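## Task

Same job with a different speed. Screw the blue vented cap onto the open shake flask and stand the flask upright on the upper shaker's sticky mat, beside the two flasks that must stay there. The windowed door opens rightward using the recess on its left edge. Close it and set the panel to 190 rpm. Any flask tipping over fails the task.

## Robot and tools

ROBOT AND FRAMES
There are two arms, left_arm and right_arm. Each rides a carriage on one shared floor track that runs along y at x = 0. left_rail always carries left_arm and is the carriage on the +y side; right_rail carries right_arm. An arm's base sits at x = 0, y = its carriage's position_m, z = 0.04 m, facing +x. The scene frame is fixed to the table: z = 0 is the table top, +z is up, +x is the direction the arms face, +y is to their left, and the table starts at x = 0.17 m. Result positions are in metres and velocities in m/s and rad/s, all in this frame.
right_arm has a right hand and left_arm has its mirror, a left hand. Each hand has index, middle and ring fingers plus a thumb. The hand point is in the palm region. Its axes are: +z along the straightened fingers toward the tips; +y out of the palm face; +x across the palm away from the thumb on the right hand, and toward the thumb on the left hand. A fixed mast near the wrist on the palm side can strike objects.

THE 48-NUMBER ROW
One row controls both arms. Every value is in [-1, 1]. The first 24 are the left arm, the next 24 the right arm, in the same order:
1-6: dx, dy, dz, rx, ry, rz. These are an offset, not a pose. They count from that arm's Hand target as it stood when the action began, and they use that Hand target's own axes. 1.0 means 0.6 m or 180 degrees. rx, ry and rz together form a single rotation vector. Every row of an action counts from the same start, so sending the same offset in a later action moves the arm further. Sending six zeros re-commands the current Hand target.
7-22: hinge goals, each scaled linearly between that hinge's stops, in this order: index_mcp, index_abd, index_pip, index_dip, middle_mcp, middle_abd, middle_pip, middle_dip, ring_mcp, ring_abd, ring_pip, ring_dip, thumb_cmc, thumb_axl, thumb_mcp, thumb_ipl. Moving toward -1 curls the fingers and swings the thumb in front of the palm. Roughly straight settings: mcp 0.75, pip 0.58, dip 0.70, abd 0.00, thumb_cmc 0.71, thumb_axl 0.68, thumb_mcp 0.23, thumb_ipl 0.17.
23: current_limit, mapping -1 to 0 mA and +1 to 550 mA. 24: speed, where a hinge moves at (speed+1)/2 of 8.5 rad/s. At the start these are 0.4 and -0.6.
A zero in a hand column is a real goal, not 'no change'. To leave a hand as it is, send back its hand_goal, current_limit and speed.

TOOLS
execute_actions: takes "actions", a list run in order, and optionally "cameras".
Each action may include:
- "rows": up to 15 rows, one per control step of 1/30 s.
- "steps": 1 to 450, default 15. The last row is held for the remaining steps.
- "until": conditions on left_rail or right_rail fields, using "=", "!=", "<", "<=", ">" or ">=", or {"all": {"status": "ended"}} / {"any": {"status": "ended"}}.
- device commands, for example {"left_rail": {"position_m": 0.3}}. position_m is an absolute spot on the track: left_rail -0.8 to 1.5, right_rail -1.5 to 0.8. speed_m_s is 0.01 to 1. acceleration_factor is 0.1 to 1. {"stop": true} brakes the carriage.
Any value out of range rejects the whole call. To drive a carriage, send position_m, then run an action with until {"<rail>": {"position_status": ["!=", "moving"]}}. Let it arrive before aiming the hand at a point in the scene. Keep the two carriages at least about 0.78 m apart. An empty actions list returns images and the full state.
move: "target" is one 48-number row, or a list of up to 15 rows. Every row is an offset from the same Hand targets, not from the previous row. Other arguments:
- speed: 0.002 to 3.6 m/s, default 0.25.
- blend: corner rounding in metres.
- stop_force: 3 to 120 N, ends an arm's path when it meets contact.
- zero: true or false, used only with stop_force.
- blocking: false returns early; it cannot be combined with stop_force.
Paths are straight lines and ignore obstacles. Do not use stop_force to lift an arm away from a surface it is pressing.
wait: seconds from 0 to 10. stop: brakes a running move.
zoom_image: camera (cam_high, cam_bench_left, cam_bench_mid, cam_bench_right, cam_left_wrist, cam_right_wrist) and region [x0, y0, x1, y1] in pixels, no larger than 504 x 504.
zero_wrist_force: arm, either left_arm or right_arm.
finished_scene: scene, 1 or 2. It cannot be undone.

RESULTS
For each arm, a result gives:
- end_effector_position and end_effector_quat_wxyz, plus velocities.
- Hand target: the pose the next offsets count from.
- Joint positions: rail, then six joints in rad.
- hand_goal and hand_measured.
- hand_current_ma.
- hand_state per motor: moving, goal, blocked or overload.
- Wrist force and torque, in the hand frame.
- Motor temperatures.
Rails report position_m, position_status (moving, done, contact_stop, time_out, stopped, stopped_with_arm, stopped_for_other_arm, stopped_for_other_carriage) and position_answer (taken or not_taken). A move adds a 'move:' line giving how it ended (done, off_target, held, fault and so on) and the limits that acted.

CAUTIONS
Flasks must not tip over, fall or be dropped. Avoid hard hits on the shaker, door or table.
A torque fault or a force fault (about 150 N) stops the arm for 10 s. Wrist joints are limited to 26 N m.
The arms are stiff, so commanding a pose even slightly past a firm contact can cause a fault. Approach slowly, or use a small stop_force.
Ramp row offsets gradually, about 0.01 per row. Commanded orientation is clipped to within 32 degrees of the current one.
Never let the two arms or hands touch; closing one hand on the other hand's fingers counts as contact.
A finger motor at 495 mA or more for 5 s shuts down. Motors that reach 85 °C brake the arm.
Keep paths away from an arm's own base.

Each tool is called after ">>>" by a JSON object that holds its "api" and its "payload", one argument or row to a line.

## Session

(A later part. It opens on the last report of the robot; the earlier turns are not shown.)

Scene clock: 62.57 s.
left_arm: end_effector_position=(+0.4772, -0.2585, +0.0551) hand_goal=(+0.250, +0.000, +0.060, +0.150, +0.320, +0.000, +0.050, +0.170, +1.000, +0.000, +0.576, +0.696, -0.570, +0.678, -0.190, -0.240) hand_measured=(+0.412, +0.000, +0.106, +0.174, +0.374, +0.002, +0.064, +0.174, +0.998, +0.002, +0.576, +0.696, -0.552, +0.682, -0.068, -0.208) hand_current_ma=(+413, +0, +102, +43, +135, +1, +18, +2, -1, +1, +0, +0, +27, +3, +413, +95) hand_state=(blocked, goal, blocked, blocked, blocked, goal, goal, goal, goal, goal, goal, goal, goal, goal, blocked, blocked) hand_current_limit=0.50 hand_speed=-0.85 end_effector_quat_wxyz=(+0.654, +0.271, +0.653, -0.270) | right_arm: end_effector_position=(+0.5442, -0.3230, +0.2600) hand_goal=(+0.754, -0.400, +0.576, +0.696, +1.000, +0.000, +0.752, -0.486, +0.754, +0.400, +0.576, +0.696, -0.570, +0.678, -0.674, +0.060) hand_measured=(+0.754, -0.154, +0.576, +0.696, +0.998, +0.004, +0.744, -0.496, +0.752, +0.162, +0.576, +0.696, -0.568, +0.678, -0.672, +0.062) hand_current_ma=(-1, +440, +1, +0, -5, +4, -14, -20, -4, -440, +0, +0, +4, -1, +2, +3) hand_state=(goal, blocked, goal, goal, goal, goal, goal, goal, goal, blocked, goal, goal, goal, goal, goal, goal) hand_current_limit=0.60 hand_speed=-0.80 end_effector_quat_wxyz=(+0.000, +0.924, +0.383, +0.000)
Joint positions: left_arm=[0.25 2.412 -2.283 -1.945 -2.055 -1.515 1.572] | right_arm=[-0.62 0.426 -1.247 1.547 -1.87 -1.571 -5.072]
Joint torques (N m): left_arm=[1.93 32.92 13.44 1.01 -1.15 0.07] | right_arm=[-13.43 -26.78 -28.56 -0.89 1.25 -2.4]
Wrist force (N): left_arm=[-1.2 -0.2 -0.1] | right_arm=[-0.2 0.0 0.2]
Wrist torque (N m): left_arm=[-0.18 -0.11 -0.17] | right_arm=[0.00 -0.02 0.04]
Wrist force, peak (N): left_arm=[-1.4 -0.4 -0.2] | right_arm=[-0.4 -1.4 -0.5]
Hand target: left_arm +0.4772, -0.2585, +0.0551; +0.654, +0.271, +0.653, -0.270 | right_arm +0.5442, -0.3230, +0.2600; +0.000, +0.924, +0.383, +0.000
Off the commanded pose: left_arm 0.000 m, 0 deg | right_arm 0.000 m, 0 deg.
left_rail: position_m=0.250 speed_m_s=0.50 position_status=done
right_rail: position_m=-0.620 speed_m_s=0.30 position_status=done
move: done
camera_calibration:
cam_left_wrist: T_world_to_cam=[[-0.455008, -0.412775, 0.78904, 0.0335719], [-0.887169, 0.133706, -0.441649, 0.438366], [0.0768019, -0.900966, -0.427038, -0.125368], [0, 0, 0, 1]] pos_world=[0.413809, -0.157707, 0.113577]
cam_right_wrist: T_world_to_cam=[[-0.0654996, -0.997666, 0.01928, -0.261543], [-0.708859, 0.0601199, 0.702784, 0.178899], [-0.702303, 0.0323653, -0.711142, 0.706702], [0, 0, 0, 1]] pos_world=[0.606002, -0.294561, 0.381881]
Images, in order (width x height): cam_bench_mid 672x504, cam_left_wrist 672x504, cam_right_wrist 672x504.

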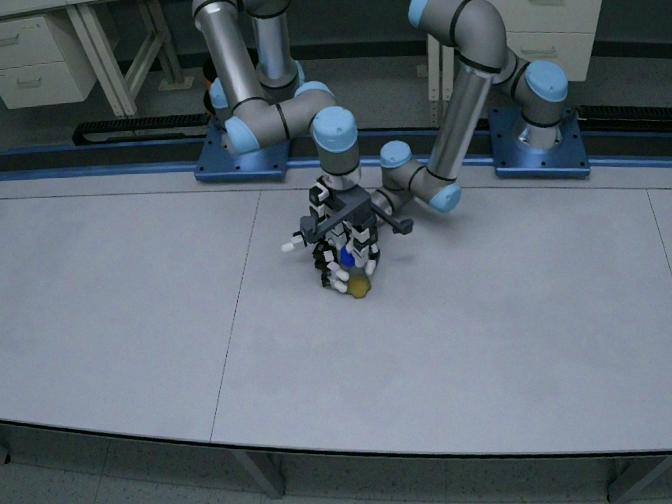

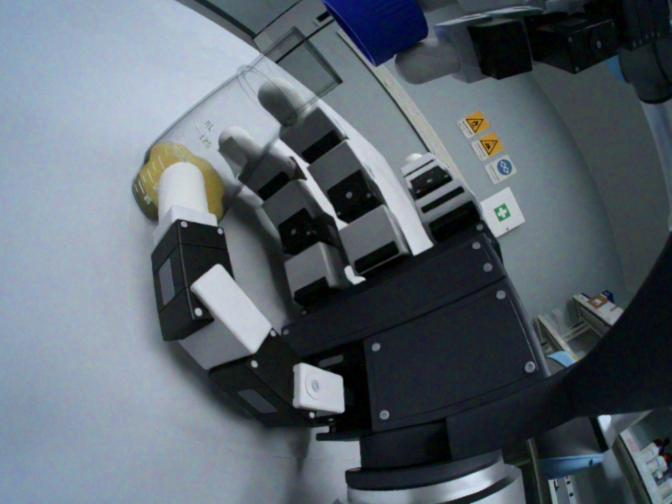

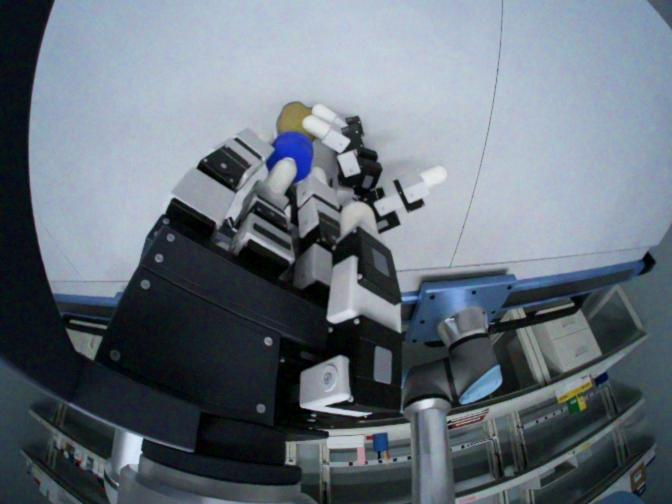

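>>> {"api": "move", "payload": {
  "target": [0,0,0,0,0,0,0.25,0,0.06,0.15,0.32,0,0.05,0.17,1.0,0,0.576,0.696,-0.571,0.678,-0.19,-0.24,0.5,-0.85,0,0,0.08,0,0,0,0.754,-0.4,0.576,0.696,1.0,0,0.752,-0.486,0.754,0.4,0.576,0.696,-0.571,0.678,-0.674,0.059,0.6,-0.8],
  "speed": 0.03,
  "stop_force": 3,
  "cameras": ["cam_right_wrist","cam_left_wrist","cam_bench_mid"]
}}

>>> {"api": "zoom_image", "payload": {
  "camera": "cam_left_wrist",
  "region": [200, 0, 400, 150]
}}

>>> {"api": "zoom_image", "payload": {
  "camera": "cam_bench_mid",
  "region": [325, 235, 389, 303]
}}

Scene clock: 71.00 s.
left_arm: end_effector_position=(+0.4772, -0.2585, +0.0551) hand_goal=(+0.250, +0.000, +0.060, +0.150, +0.320, +0.000, +0.050, +0.170, +1.000, +0.000, +0.576, +0.696, -0.570, +0.678, -0.190, -0.240) hand_measured=(+0.412, +0.000, +0.108, +0.174, +0.374, +0.002, +0.064, +0.174, +0.998, +0.002, +0.576, +0.696, -0.552, +0.682, -0.068, -0.208) hand_current_ma=(+413, +0, +104, +43, +134, +1, +20, +4, -1, +1, +0, +0, +27, +4, +413, +95) hand_state=(blocked, goal, blocked, blocked, blocked, goal, goal, goal, goal, goal, goal, goal, goal, goal, blocked, blocked) hand_current_limit=0.50 hand_speed=-0.85 end_effector_quat_wxyz=(+0.654, +0.271, +0.653, -0.270) | right_arm: end_effector_position=(+0.5442, -0.3230, +0.2429) hand_goal=(+0.754, -0.400, +0.576, +0.696, +1.000, +0.000, +0.752, -0.486, +0.754, +0.400, +0.576, +0.696, -0.570, +0.678, -0.674, +0.060) hand_measured=(+0.752, -0.154, +0.576, +0.696, +0.992, +0.004, +0.742, -0.500, +0.752, +0.162, +0.576, +0.696, -0.568, +0.678, -0.672, +0.062) hand_current_ma=(-2, +440, +0, +0, -16, +4, -20, -34, -4, -440, +0, +0, +4, -1, +2, +3) hand_state=(goal, blocked, goal, goal, goal, goal, goal, goal, goal, blocked, goal, goal, goal, goal, goal, goal) hand_current_limit=0.60 hand_speed=-0.80 end_effector_quat_wxyz=(+0.000, +0.924, +0.383, +0.000)
Joint positions: left_arm=[0.25 2.412 -2.283 -1.945 -2.055 -1.515 1.572] | right_arm=[-0.62 0.426 -1.234 1.575 -1.912 -1.571 -5.072]
Joint torques (N m): left_arm=[-1.09 33.81 12.31 1.93 -1.26 0.59] | right_arm=[-8.81 -45.48 -28.78 -0.92 1.36 -1.87]
Wrist force (N): left_arm=[-0.4 -0.5 0.1] | right_arm=[0.0 -0.1 -0.1]
Wrist torque (N m): left_arm=[-0.22 -0.13 -0.15] | right_arm=[0.02 -0.03 0.04]
Wrist force, peak (N): left_arm=[-0.6 -1.3 -0.7] | right_arm=[0.0 1.4 -3.7]
Hand target: left_arm +0.4772, -0.2585, +0.0551; +0.654, +0.271, +0.653, -0.270 | right_arm +0.5441, -0.3230, +0.2429; +0.000, +0.924, +0.383, +0.000 (not the last commanded pose)
Off the commanded pose: left_arm 0.000 m, 0 deg | right_arm 0.031 m, 0 deg.
left_rail: position_m=0.250 speed_m_s=0.50 position_status=done
right_rail: position_m=-0.620 speed_m_s=0.30 position_status=done
move: contact (right_arm)
camera_calibration:
cam_left_wrist: T_world_to_cam=[[-0.455008, -0.412775, 0.78904, 0.0335719], [-0.887169, 0.133706, -0.441649, 0.438366], [0.0768019, -0.900966, -0.427038, -0.125368], [0, 0, 0, 1]] pos_world=[0.413809, -0.157707, 0.113577]
cam_right_wrist: T_world_to_cam=[[-0.0654983, -0.997666, 0.0192877, -0.261217], [-0.708808, 0.0601221, 0.702834, 0.190868], [-0.702354, 0.0323632, -0.711092, 0.694554], [0, 0, 0, 1]] pos_world=[0.606002, -0.294561, 0.364781]
Images, in order (width x height): cam_bench_mid 672x504, cam_left_wrist 672x504, cam_right_wrist 672x504.

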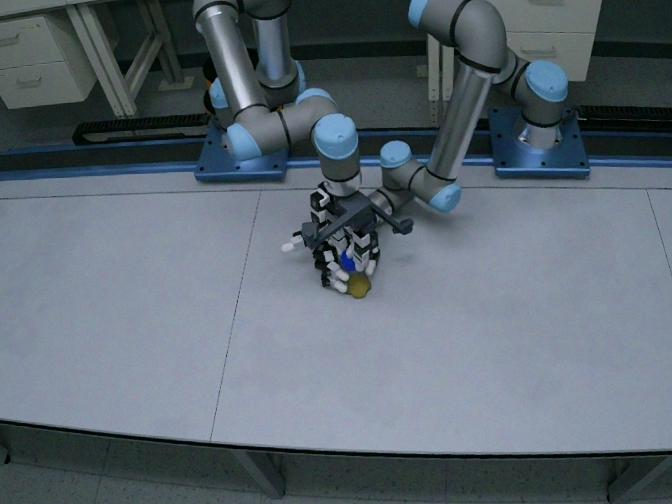

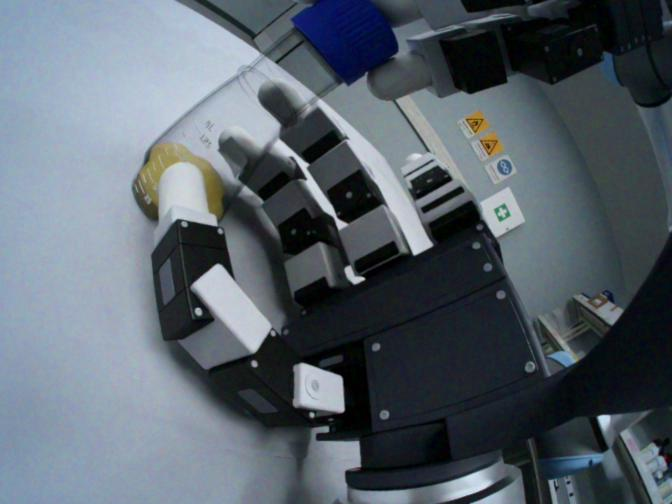

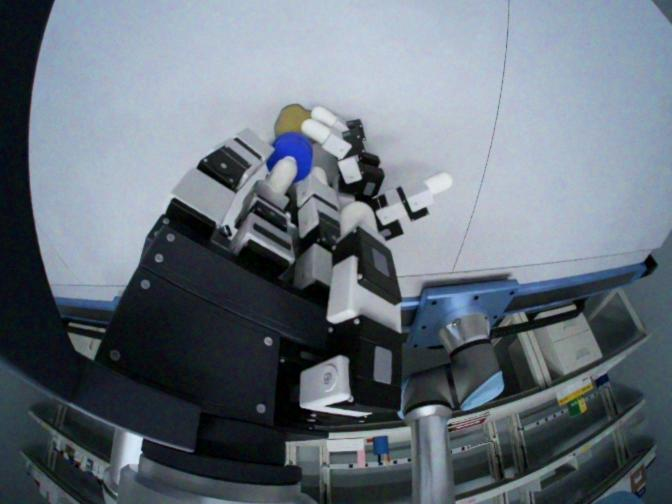

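Scaled by 2.520 from the camera's 672x504 image, which has a finer 960x720 frame.

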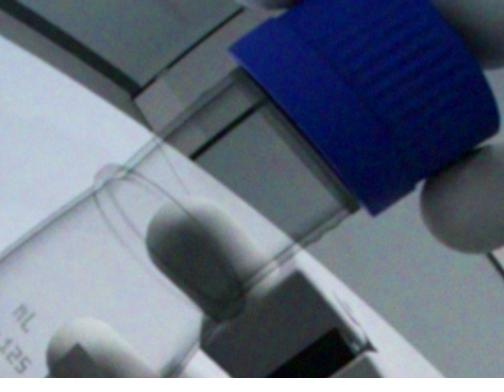

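Scaled by 7.412 from the camera's 672x504 image, which has a finer 960x720 frame.

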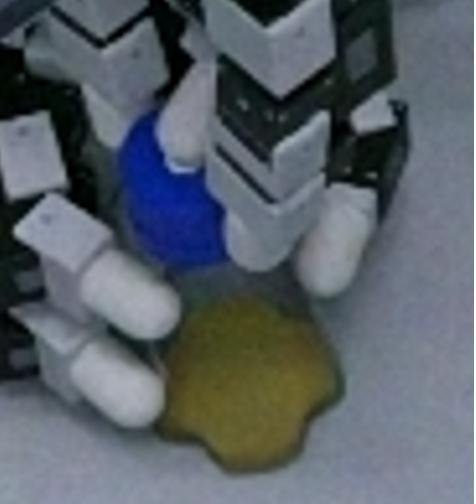

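>>> {"api": "move", "payload": {
  "target": [
    [0,0,0,0,0,0,0.25,0,0.06,0.15,0.32,0,0.05,0.17,1.0,0,0.576,0.696,-0.571,0.678,-0.19,-0.24,0.5,-0.85,0,0,-0.005,0,0,0,0.754,-0.4,0.576,0.696,1.0,0,0.752,-0.486,0.754,0.4,0.576,0.696,-0.571,0.678,-0.674,0.059,0.6,-0.8],
    [0,0,0,0,0,0,0.25,0,0.06,0.15,0.32,0,0.05,0.17,1.0,0,0.576,0.696,-0.571,0.678,-0.19,-0.24,0.5,-0.85,-0.0008,-0.0083,-0.005,0,0,0,0.754,-0.4,0.576,0.696,1.0,0,0.752,-0.486,0.754,0.4,0.576,0.696,-0.571,0.678,-0.674,0.059,0.6,-0.8]
  ],
  "speed": 0.05
}}

>>> {"api": "move", "payload": {
  "target": [0,0,0,0,0,0,0.25,0,0.06,0.15,0.32,0,0.05,0.17,1.0,0,0.576,0.696,-0.571,0.678,-0.19,-0.24,0.5,-0.85,0,0,0.045,0,0,0,0.754,-0.4,0.576,0.696,1.0,0,0.752,-0.486,0.754,0.4,0.576,0.696,-0.571,0.678,-0.674,0.059,0.6,-0.8],
  "speed": 0.03,
  "stop_force": 3,
  "cameras": ["cam_left_wrist","cam_bench_mid"]
}}

>>> {"api": "zoom_image", "payload": {
  "camera": "cam_left_wrist",
  "region": [200, 0, 400, 150]
}}

Scene clock: 74.97 s.
left_arm: end_effector_position=(+0.4772, -0.2585, +0.0551) hand_goal=(+0.250, +0.000, +0.060, +0.150, +0.320, +0.000, +0.050, +0.170, +1.000, +0.000, +0.576, +0.696, -0.570, +0.678, -0.190, -0.240) hand_measured=(+0.412, +0.000, +0.108, +0.174, +0.374, +0.002, +0.064, +0.174, +0.998, +0.002, +0.576, +0.696, -0.552, +0.682, -0.068, -0.208) hand_current_ma=(+413, +0, +104, +43, +134, +1, +20, +4, -1, +1, +0, +0, +27, +4, +413, +95) hand_state=(blocked, goal, blocked, blocked, blocked, goal, goal, goal, goal, goal, goal, goal, goal, goal, blocked, blocked) hand_current_limit=0.50 hand_speed=-0.85 end_effector_quat_wxyz=(+0.654, +0.271, +0.653, -0.270) | right_arm: end_effector_position=(+0.5403, -0.3198, +0.2459) hand_goal=(+0.754, -0.400, +0.576, +0.696, +1.000, +0.000, +0.752, -0.486, +0.754, +0.400, +0.576, +0.696, -0.570, +0.678, -0.674, +0.060) hand_measured=(+0.752, -0.154, +0.576, +0.696, +0.992, +0.004, +0.742, -0.500, +0.752, +0.162, +0.576, +0.696, -0.568, +0.678, -0.672, +0.062) hand_current_ma=(-2, +440, +0, +0, -15, +4, -20, -34, -4, -440, +0, +0, +4, -1, +2, +3) hand_state=(goal, blocked, goal, goal, goal, goal, goal, goal, goal, blocked, goal, goal, goal, goal, goal, goal) hand_current_limit=0.60 hand_speed=-0.80 end_effector_quat_wxyz=(+0.000, +0.924, +0.383, +0.000)
Joint positions: left_arm=[0.25 2.412 -2.283 -1.945 -2.055 -1.515 1.572] | right_arm=[-0.62 0.433 -1.239 1.574 -1.905 -1.571 -5.065]
Joint torques (N m): left_arm=[-1.84 33.97 9.98 2.59 -1.1 1.07] | right_arm=[11.82 -44.73 -14.63 -3.72 1.53 2.18]
Wrist force (N): left_arm=[-0.8 -0.2 0.2] | right_arm=[0.4 -0.1 0.0]
Wrist torque (N m): left_arm=[-0.18 -0.07 -0.20] | right_arm=[0.01 -0.08 -0.11]
Wrist force, peak (N): left_arm=[-0.9 -0.7 -0.2] | right_arm=[0.5 -0.4 0.4]
Hand target: left_arm +0.4772, -0.2585, +0.0551; +0.654, +0.271, +0.653, -0.270 | right_arm +0.5403, -0.3198, +0.2459; +0.000, +0.924, +0.383, +0.000
Off the commanded pose: left_arm 0.000 m, 0 deg | right_arm 0.000 m, 0 deg.
left_rail: position_m=0.250 speed_m_s=0.50 position_status=done
right_rail: position_m=-0.620 speed_m_s=0.30 position_status=done
move: done

Scene clock: 77.03 s.
left_arm: end_effector_position=(+0.4772, -0.2585, +0.0551) hand_goal=(+0.250, +0.000, +0.060, +0.150, +0.320, +0.000, +0.050, +0.170, +1.000, +0.000, +0.576, +0.696, -0.570, +0.678, -0.190, -0.240) hand_measured=(+0.412, +0.000, +0.110, +0.178, +0.374, +0.002, +0.070, +0.176, +0.998, +0.002, +0.576, +0.696, -0.552, +0.682, -0.074, -0.208) hand_current_ma=(+413, +0, +116, +49, +134, +1, +29, +5, -1, +1, +0, +0, +26, +4, +413, +95) hand_state=(blocked, goal, blocked, blocked, blocked, goal, goal, goal, goal, goal, goal, goal, goal, goal, blocked, blocked) hand_current_limit=0.50 hand_speed=-0.85 end_effector_quat_wxyz=(+0.654, +0.271, +0.653, -0.270) | right_arm: end_effector_position=(+0.5403, -0.3198, +0.2198) hand_goal=(+0.754, -0.400, +0.576, +0.696, +1.000, +0.000, +0.752, -0.486, +0.754, +0.400, +0.576, +0.696, -0.570, +0.678, -0.674, +0.060) hand_measured=(+0.760, -0.154, +0.580, +0.696, +0.996, +0.004, +0.742, -0.504, +0.756, +0.164, +0.576, +0.696, -0.568, +0.678, -0.672, +0.062) hand_current_ma=(+11, +440, +6, +1, -8, +7, -20, -46, +2, -440, +1, +0, +4, -1, +2, +3) hand_state=(goal, blocked, goal, goal, goal, goal, goal, goal, goal, blocked, goal, goal, goal, goal, goal, goal) hand_current_limit=0.60 hand_speed=-0.80 end_effector_quat_wxyz=(+0.000, +0.924, +0.383, +0.000)
Joint positions: left_arm=[0.25 2.412 -2.283 -1.945 -2.055 -1.515 1.572] | right_arm=[-0.62 0.433 -1.217 1.615 -1.968 -1.571 -5.065]
Joint torques (N m): left_arm=[-1.24 34.84 9.68 2.92 -0.8 1.07] | right_arm=[10.51 -44.52 -28.52 -1.22 1.43 2.21]
Wrist force (N): left_arm=[-0.2 0.0 0.4] | right_arm=[-0.7 -1.1 -2.0]
Wrist torque (N m): left_arm=[-0.18 -0.13 -0.17] | right_arm=[0.14 -0.05 -0.21]
Wrist force, peak (N): left_arm=[-0.4 -1.4 -0.4] | right_arm=[-1.2 -1.0 -6.3]
Hand target: left_arm +0.4772, -0.2585, +0.0551; +0.654, +0.271, +0.653, -0.270 | right_arm +0.5403, -0.3198, +0.2198; +0.000, +0.924, +0.383, +0.000 (not the last commanded pose)
Off the commanded pose: left_arm 0.000 m, 0 deg | right_arm 0.001 m, 0 deg.
left_rail: position_m=0.250 speed_m_s=0.50 position_status=done
right_rail: position_m=-0.620 speed_m_s=0.30 position_status=done
move: contact (right_arm)
camera_calibration:
cam_left_wrist: T_world_to_cam=[[-0.455008, -0.412775, 0.78904, 0.0335719], [-0.887169, 0.133706, -0.441649, 0.438366], [0.0768019, -0.900966, -0.427038, -0.125368], [0, 0, 0, 1]] pos_world=[0.413809, -0.157707, 0.113577]
Images, in order (width x height): cam_bench_mid 672x504, cam_left_wrist 672x504.

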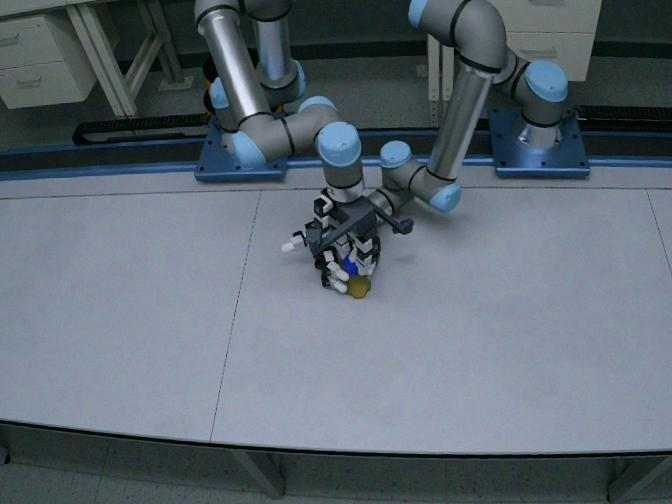

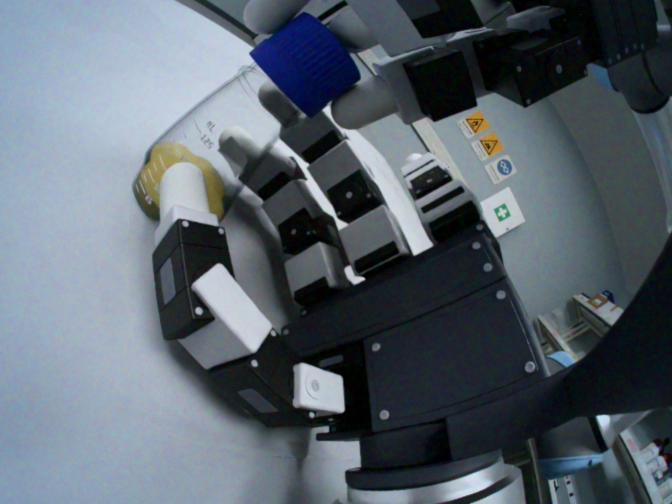

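Scaled by 2.520 from the camera's 672x504 image, which has a finer 960x720 frame.

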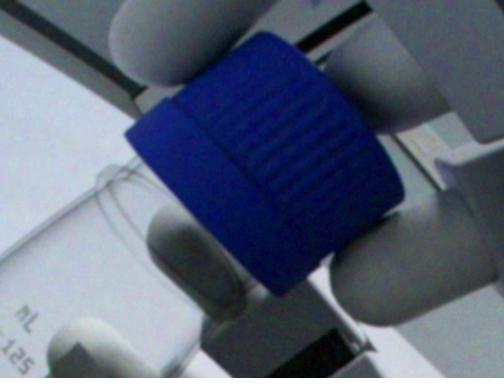

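>>> {"api": "move", "payload": {
  "target": [0,0,0,0,0,0,0.25,0,0.06,0.15,0.32,0,0.05,0.17,1.0,0,0.576,0.696,-0.571,0.678,-0.19,-0.24,0.5,-0.85,0,0,0.006,0,0,0,0.754,-0.4,0.576,0.696,1.0,0,0.752,-0.486,0.754,0.4,0.576,0.696,-0.571,0.678,-0.674,0.059,0.6,-0.8],
  "speed": 0.01,
  "stop_force": 5
}}

Scene clock: 78.80 s.
left_arm: end_effector_position=(+0.4772, -0.2585, +0.0551) hand_goal=(+0.250, +0.000, +0.060, +0.150, +0.320, +0.000, +0.050, +0.170, +1.000, +0.000, +0.576, +0.696, -0.570, +0.678, -0.190, -0.240) hand_measured=(+0.412, +0.002, +0.110, +0.178, +0.374, +0.002, +0.070, +0.176, +0.998, +0.002, +0.576, +0.696, -0.552, +0.682, -0.074, -0.208) hand_current_ma=(+412, +1, +116, +49, +134, +1, +29, +5, -1, +1, +0, +0, +26, +5, +413, +95) hand_state=(blocked, goal, blocked, blocked, blocked, goal, goal, goal, goal, goal, goal, goal, goal, goal, blocked, blocked) hand_current_limit=0.50 hand_speed=-0.85 end_effector_quat_wxyz=(+0.654, +0.271, +0.653, -0.270) | right_arm: end_effector_position=(+0.5403, -0.3198, +0.2194) hand_goal=(+0.754, -0.400, +0.576, +0.696, +1.000, +0.000, +0.752, -0.486, +0.754, +0.400, +0.576, +0.696, -0.570, +0.678, -0.674, +0.060) hand_measured=(+0.760, -0.154, +0.580, +0.696, +0.998, +0.006, +0.742, -0.510, +0.756, +0.166, +0.576, +0.696, -0.568, +0.678, -0.672, +0.062) hand_current_ma=(+11, +440, +6, +1, -5, +9, -20, -61, +3, -440, +1, +0, +4, -1, +2, +3) hand_state=(goal, blocked, goal, goal, goal, goal, goal, blocked, goal, blocked, goal, goal, goal, goal, goal, goal) hand_current_limit=0.60 hand_speed=-0.80 end_effector_quat_wxyz=(+0.000, +0.924, +0.383, +0.000)
Joint positions: left_arm=[0.25 2.412 -2.283 -1.945 -2.055 -1.515 1.572] | right_arm=[-0.62 0.433 -1.217 1.616 -1.97 -1.571 -5.065]
Joint torques (N m): left_arm=[-1.71 34.54 8.26 3.35 -1 1.08] | right_arm=[10.04 -43.45 -28.02 -1.15 1.45 2.25]
Wrist force (N): left_arm=[-0.4 -0.3 0.1] | right_arm=[-0.9 -0.7 -4.2]
Wrist torque (N m): left_arm=[-0.19 -0.09 -0.18] | right_arm=[0.37 -0.06 -0.22]
Wrist force, peak (N): left_arm=[-0.3 -1.3 0.0] | right_arm=[-1.3 -1.0 -8.7]
Hand target: left_arm +0.4772, -0.2585, +0.0551; +0.654, +0.271, +0.653, -0.270 | right_arm +0.5403, -0.3198, +0.2194; +0.000, +0.924, +0.383, +0.000 (not the last commanded pose)
Off the commanded pose: left_arm 0.000 m, 0 deg | right_arm 0.003 m, 0 deg.
left_rail: position_m=0.250 speed_m_s=0.50 position_status=done
right_rail: position_m=-0.620 speed_m_s=0.30 position_status=done
move: contact (right_arm)

>>> {"api": "move", "payload": {
  "target": [
    [0,0,0,0,0,0,0.25,0,0.06,0.15,0.32,0,0.05,0.17,1.0,0,0.576,0.696,-0.571,0.678,-0.19,-0.24,0.5,-0.85,-0.02157,-0.00845,0.0007,0,0,0.0556,0.754,-0.4,0.576,0.696,1.0,0,0.752,-0.486,0.754,0.4,0.576,0.696,-0.571,0.678,-0.674,0.059,0.6,-0.8],
    [0,0,0,0,0,0,0.25,0,0.06,0.15,0.32,0,0.05,0.17,1.0,0,0.576,0.696,-0.571,0.678,-0.19,-0.24,0.5,-0.85,-0.04135,-0.02052,0.0008,0,0,0.1111,0.754,-0.4,0.576,0.696,1.0,0,0.752,-0.486,0.754,0.4,0.576,0.696,-0.571,0.678,-0.674,0.059,0.6,-0.8],
    [0,0,0,0,0,0,0.25,0,0.06,0.15,0.32,0,0.05,0.17,1.0,0,0.576,0.696,-0.571,0.678,-0.19,-0.24,0.5,-0.85,-0.05873,-0.03583,0.0009,0,0,0.1667,0.754,-0.4,0.576,0.696,1.0,0,0.752,-0.486,0.754,0.4,0.576,0.696,-0.571,0.678,-0.674,0.059,0.6,-0.8],
    [0,0,0,0,0,0,0.25,0,0.06,0.15,0.32,0,0.05,0.17,1.0,0,0.576,0.696,-0.571,0.678,-0.19,-0.24,0.5,-0.85,-0.07318,-0.05393,0.001,0,0,0.2222,0.754,-0.4,0.576,0.696,1.0,0,0.752,-0.486,0.754,0.4,0.576,0.696,-0.571,0.678,-0.674,0.059,0.6,-0.8],
    [0,0,0,0,0,0,0.25,0,0.06,0.15,0.32,0,0.05,0.17,1.0,0,0.576,0.696,-0.571,0.678,-0.19,-0.24,0.5,-0.85,-0.08427,-0.07427,0.0011,0,0,0.2778,0.754,-0.4,0.576,0.696,1.0,0,0.752,-0.486,0.754,0.4,0.576,0.696,-0.571,0.678,-0.674,0.059,0.6,-0.8],
    [0,0,0,0,0,0,0.25,0,0.06,0.15,0.32,0,0.05,0.17,1.0,0,0.576,0.696,-0.571,0.678,-0.19,-0.24,0.5,-0.85,-0.09167,-0.09623,0.0012,0,0,0.3333,0.754,-0.4,0.576,0.696,1.0,0,0.752,-0.486,0.754,0.4,0.576,0.696,-0.571,0.678,-0.674,0.059,0.6,-0.8]
  ],
  "speed": 0.28,
  "blend": [0.004,0.004,0.004,0.004,0.004,0],
  "cameras": ["cam_left_wrist"]
}}

>>> {"api": "zoom_image", "payload": {
  "camera": "cam_left_wrist",
  "region": [200, 0, 400, 150]
}}

Scene clock: 88.07 s.
left_arm: end_effector_position=(+0.4772, -0.2585, +0.0551) hand_goal=(+0.250, +0.000, +0.060, +0.150, +0.320, +0.000, +0.050, +0.170, +1.000, +0.000, +0.576, +0.696, -0.570, +0.678, -0.190, -0.240) hand_measured=(+0.412, +0.002, +0.112, +0.178, +0.372, +0.002, +0.070, +0.178, +0.998, +0.002, +0.576, +0.696, -0.554, +0.682, -0.074, -0.208) hand_current_ma=(+412, +1, +118, +49, +133, +1, +32, +8, -1, +1, +0, +0, +24, +5, +412, +95) hand_state=(blocked, goal, blocked, blocked, blocked, goal, blocked, goal, goal, goal, goal, goal, goal, goal, blocked, blocked) hand_current_limit=0.50 hand_speed=-0.85 end_effector_quat_wxyz=(+0.654, +0.271, +0.653, -0.270) | right_arm: end_effector_position=(+0.4606, -0.3178, +0.2186) hand_goal=(+0.754, -0.400, +0.576, +0.696, +1.000, +0.000, +0.752, -0.486, +0.754, +0.400, +0.576, +0.696, -0.570, +0.678, -0.674, +0.060) hand_measured=(+0.706, -0.168, +0.542, +0.680, +0.994, +0.016, +0.738, -0.512, +0.802, +0.206, +0.610, +0.714, -0.568, +0.678, -0.672, +0.062) hand_current_ma=(-160, +440, -94, -38, -11, +35, -33, -73, +162, -440, +99, +46, +4, -1, +2, +3) hand_state=(blocked, blocked, blocked, goal, goal, goal, goal, blocked, blocked, blocked, blocked, goal, goal, goal, goal, goal) hand_current_limit=0.60 hand_speed=-0.80 end_effector_quat_wxyz=(+0.000, +0.991, -0.130, +0.000)
Joint positions: left_arm=[0.25 2.412 -2.283 -1.945 -2.055 -1.515 1.572] | right_arm=[-0.62 0.431 -1.199 1.592 -1.964 -1.571 -4.02]
Joint torques (N m): left_arm=[-1.7 36.27 7.95 3.78 -0.79 1.06] | right_arm=[-13.37 -43.22 -12.88 -2.27 -1.89 2.39]
Wrist force (N): left_arm=[-0.3 -1.0 0.4] | right_arm=[-0.8 -0.7 -3.2]
Wrist torque (N m): left_arm=[-0.16 -0.08 -0.20] | right_arm=[0.29 0.01 -0.26]
Wrist force, peak (N): left_arm=[-0.7 0.5 2.0] | right_arm=[-1.9 -0.3 -8.0]
Hand target: left_arm +0.4772, -0.2585, +0.0551; +0.654, +0.271, +0.653, -0.270 | right_arm +0.4606, -0.3178, +0.2186; +0.000, +0.991, -0.130, +0.000
Off the commanded pose: left_arm 0.000 m, 0 deg | right_arm 0.000 m, 0 deg.
left_rail: position_m=0.250 speed_m_s=0.50 position_status=done
right_rail: position_m=-0.620 speed_m_s=0.30 position_status=done
move: done
camera_calibration:
cam_left_wrist: T_world_to_cam=[[-0.455008, -0.412775, 0.78904, 0.0335719], [-0.887169, 0.133706, -0.441649, 0.438366], [0.0768019, -0.900966, -0.427038, -0.125368], [0, 0, 0, 1]] pos_world=[0.413809, -0.157707, 0.113577]
Images, in order (width x height): cam_left_wrist 672x504.

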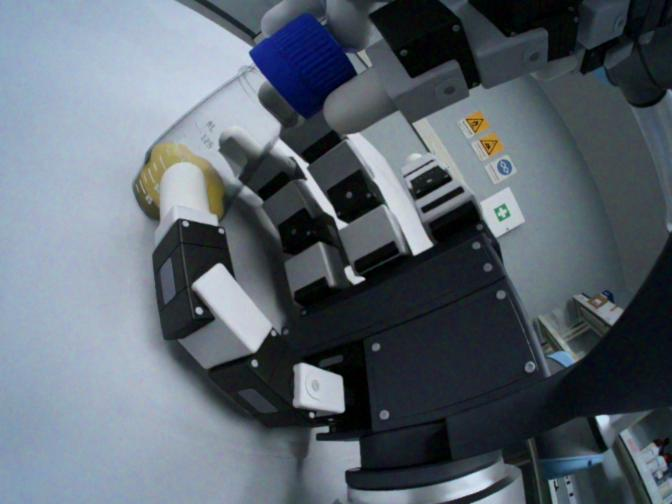

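Scaled by 2.520 from the camera's 672x504 image, which has a finer 960x720 frame.

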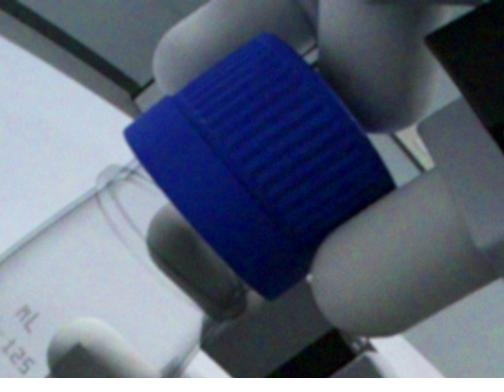

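>>> {"api": "execute_actions", "payload": {
  "actions": []
}}

Scene clock: 91.10 s.
left_arm: end_effector_position=(+0.4772, -0.2585, +0.0551) hand_goal=(+0.250, +0.000, +0.060, +0.150, +0.320, +0.000, +0.050, +0.170, +1.000, +0.000, +0.576, +0.696, -0.570, +0.678, -0.190, -0.240) hand_measured=(+0.412, +0.002, +0.112, +0.178, +0.372, +0.002, +0.070, +0.178, +0.998, +0.002, +0.576, +0.696, -0.554, +0.682, -0.074, -0.208) hand_current_ma=(+413, +1, +118, +49, +133, +1, +32, +8, -1, +1, +0, +0, +24, +5, +413, +95) hand_state=(blocked, goal, blocked, blocked, blocked, goal, blocked, goal, goal, goal, goal, goal, goal, goal, blocked, blocked) hand_current_limit=0.50 hand_speed=-0.85 end_effector_quat_wxyz=(+0.654, +0.271, +0.653, -0.270) | right_arm: end_effector_position=(+0.4606, -0.3178, +0.2186) hand_goal=(+0.754, -0.400, +0.576, +0.696, +1.000, +0.000, +0.752, -0.486, +0.754, +0.400, +0.576, +0.696, -0.570, +0.678, -0.674, +0.060) hand_measured=(+0.706, -0.168, +0.542, +0.680, +0.994, +0.016, +0.738, -0.512, +0.802, +0.206, +0.610, +0.714, -0.568, +0.678, -0.672, +0.062) hand_current_ma=(-160, +440, -94, -38, -11, +35, -33, -73, +162, -440, +99, +46, +4, -1, +2, +3) hand_state=(blocked, blocked, blocked, goal, goal, goal, goal, blocked, blocked, blocked, blocked, goal, goal, goal, goal, goal) hand_current_limit=0.60 hand_speed=-0.80 end_effector_quat_wxyz=(+0.000, +0.991, -0.130, +0.000)
Joint positions: left_arm=[0.25 2.412 -2.283 -1.945 -2.055 -1.515 1.572] | right_arm=[-0.62 0.431 -1.199 1.592 -1.964 -1.571 -4.02]
Joint velocities: within noise
Joint torques (N m): left_arm=[-1.75 36.94 7.18 3.93 -0.81 1.02] | right_arm=[-13.26 -44.29 -13.68 -2.63 -1.86 2.35]
Motor temperatures (°C): left_arm=[33 31 38 40 37 42] | right_arm=[33 36 32 49 34 35]
Wrist force (N): left_arm=[-0.3 -1.5 0.1] | right_arm=[-0.8 -0.7 -2.8]
Wrist torque (N m): left_arm=[-0.19 -0.09 -0.19] | right_arm=[0.25 0.02 -0.25]
Wrist force, peak (N): left_arm=[-0.3 -1.6 0.0] | right_arm=[-0.7 -0.8 -3.6]
Hand target: left_arm +0.4772, -0.2585, +0.0551; +0.654, +0.271, +0.653, -0.270 | right_arm +0.4606, -0.3178, +0.2186; +0.000, +0.991, -0.130, +0.000
Off the commanded pose: left_arm 0.000 m, 0 deg | right_arm 0.000 m, 0 deg.
left_rail: position_m=0.250 speed_m_s=0.50 position_status=done
right_rail: position_m=-0.620 speed_m_s=0.30 position_status=done
camera_calibration:
cam_left_wrist: T_world_to_cam=[[-0.455008, -0.412775, 0.78904, 0.0335719], [-0.887169, 0.133706, -0.441649, 0.438366], [0.0768019, -0.900966, -0.427038, -0.125368], [0, 0, 0, 1]] pos_world=[0.413809, -0.157707, 0.113577]
cam_right_wrist: T_world_to_cam=[[-0.896701, -0.442225, 0.0190741, 0.298352], [-0.302579, 0.643852, 0.702781, 0.146804], [-0.323068, 0.624413, -0.711151, 0.631854], [0, 0, 0, 1]] pos_world=[0.516084, -0.357118, 0.340482]

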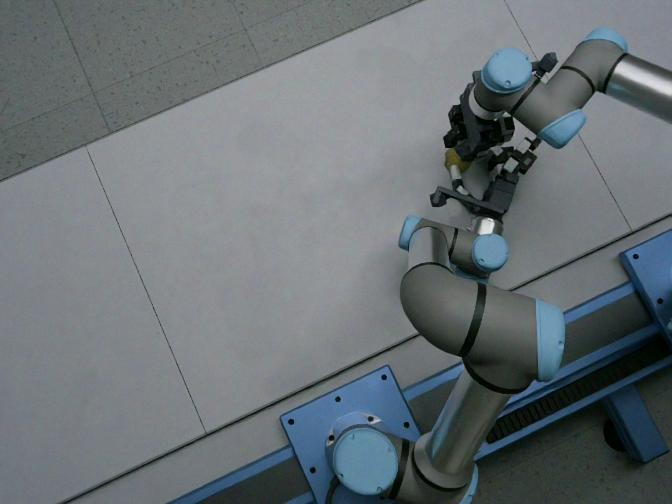

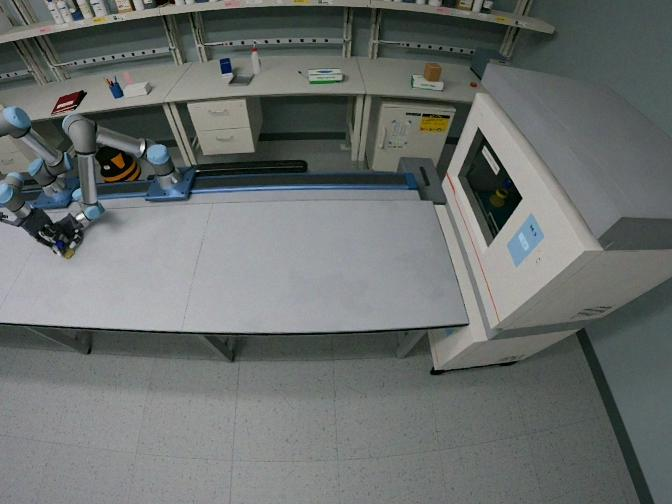

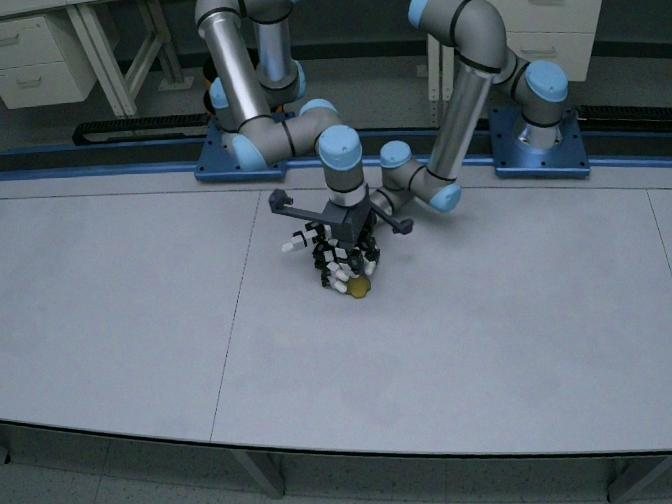

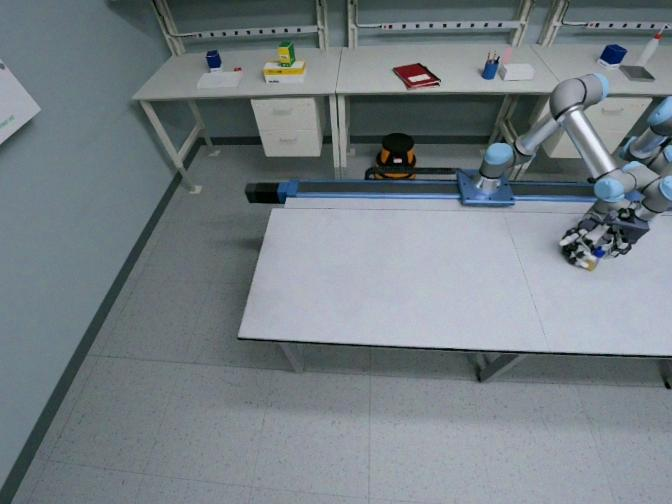

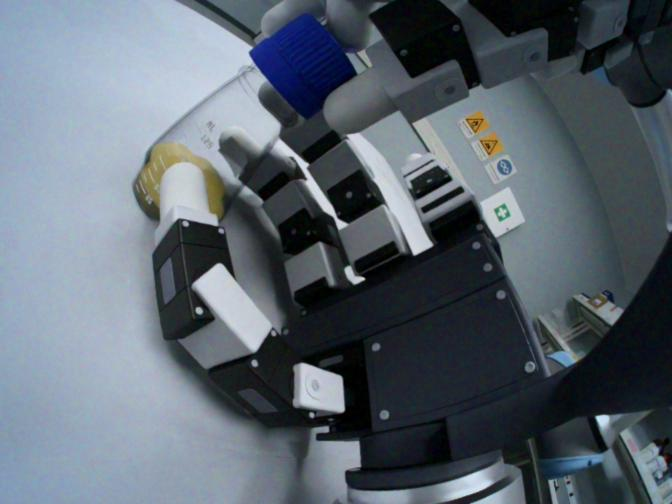

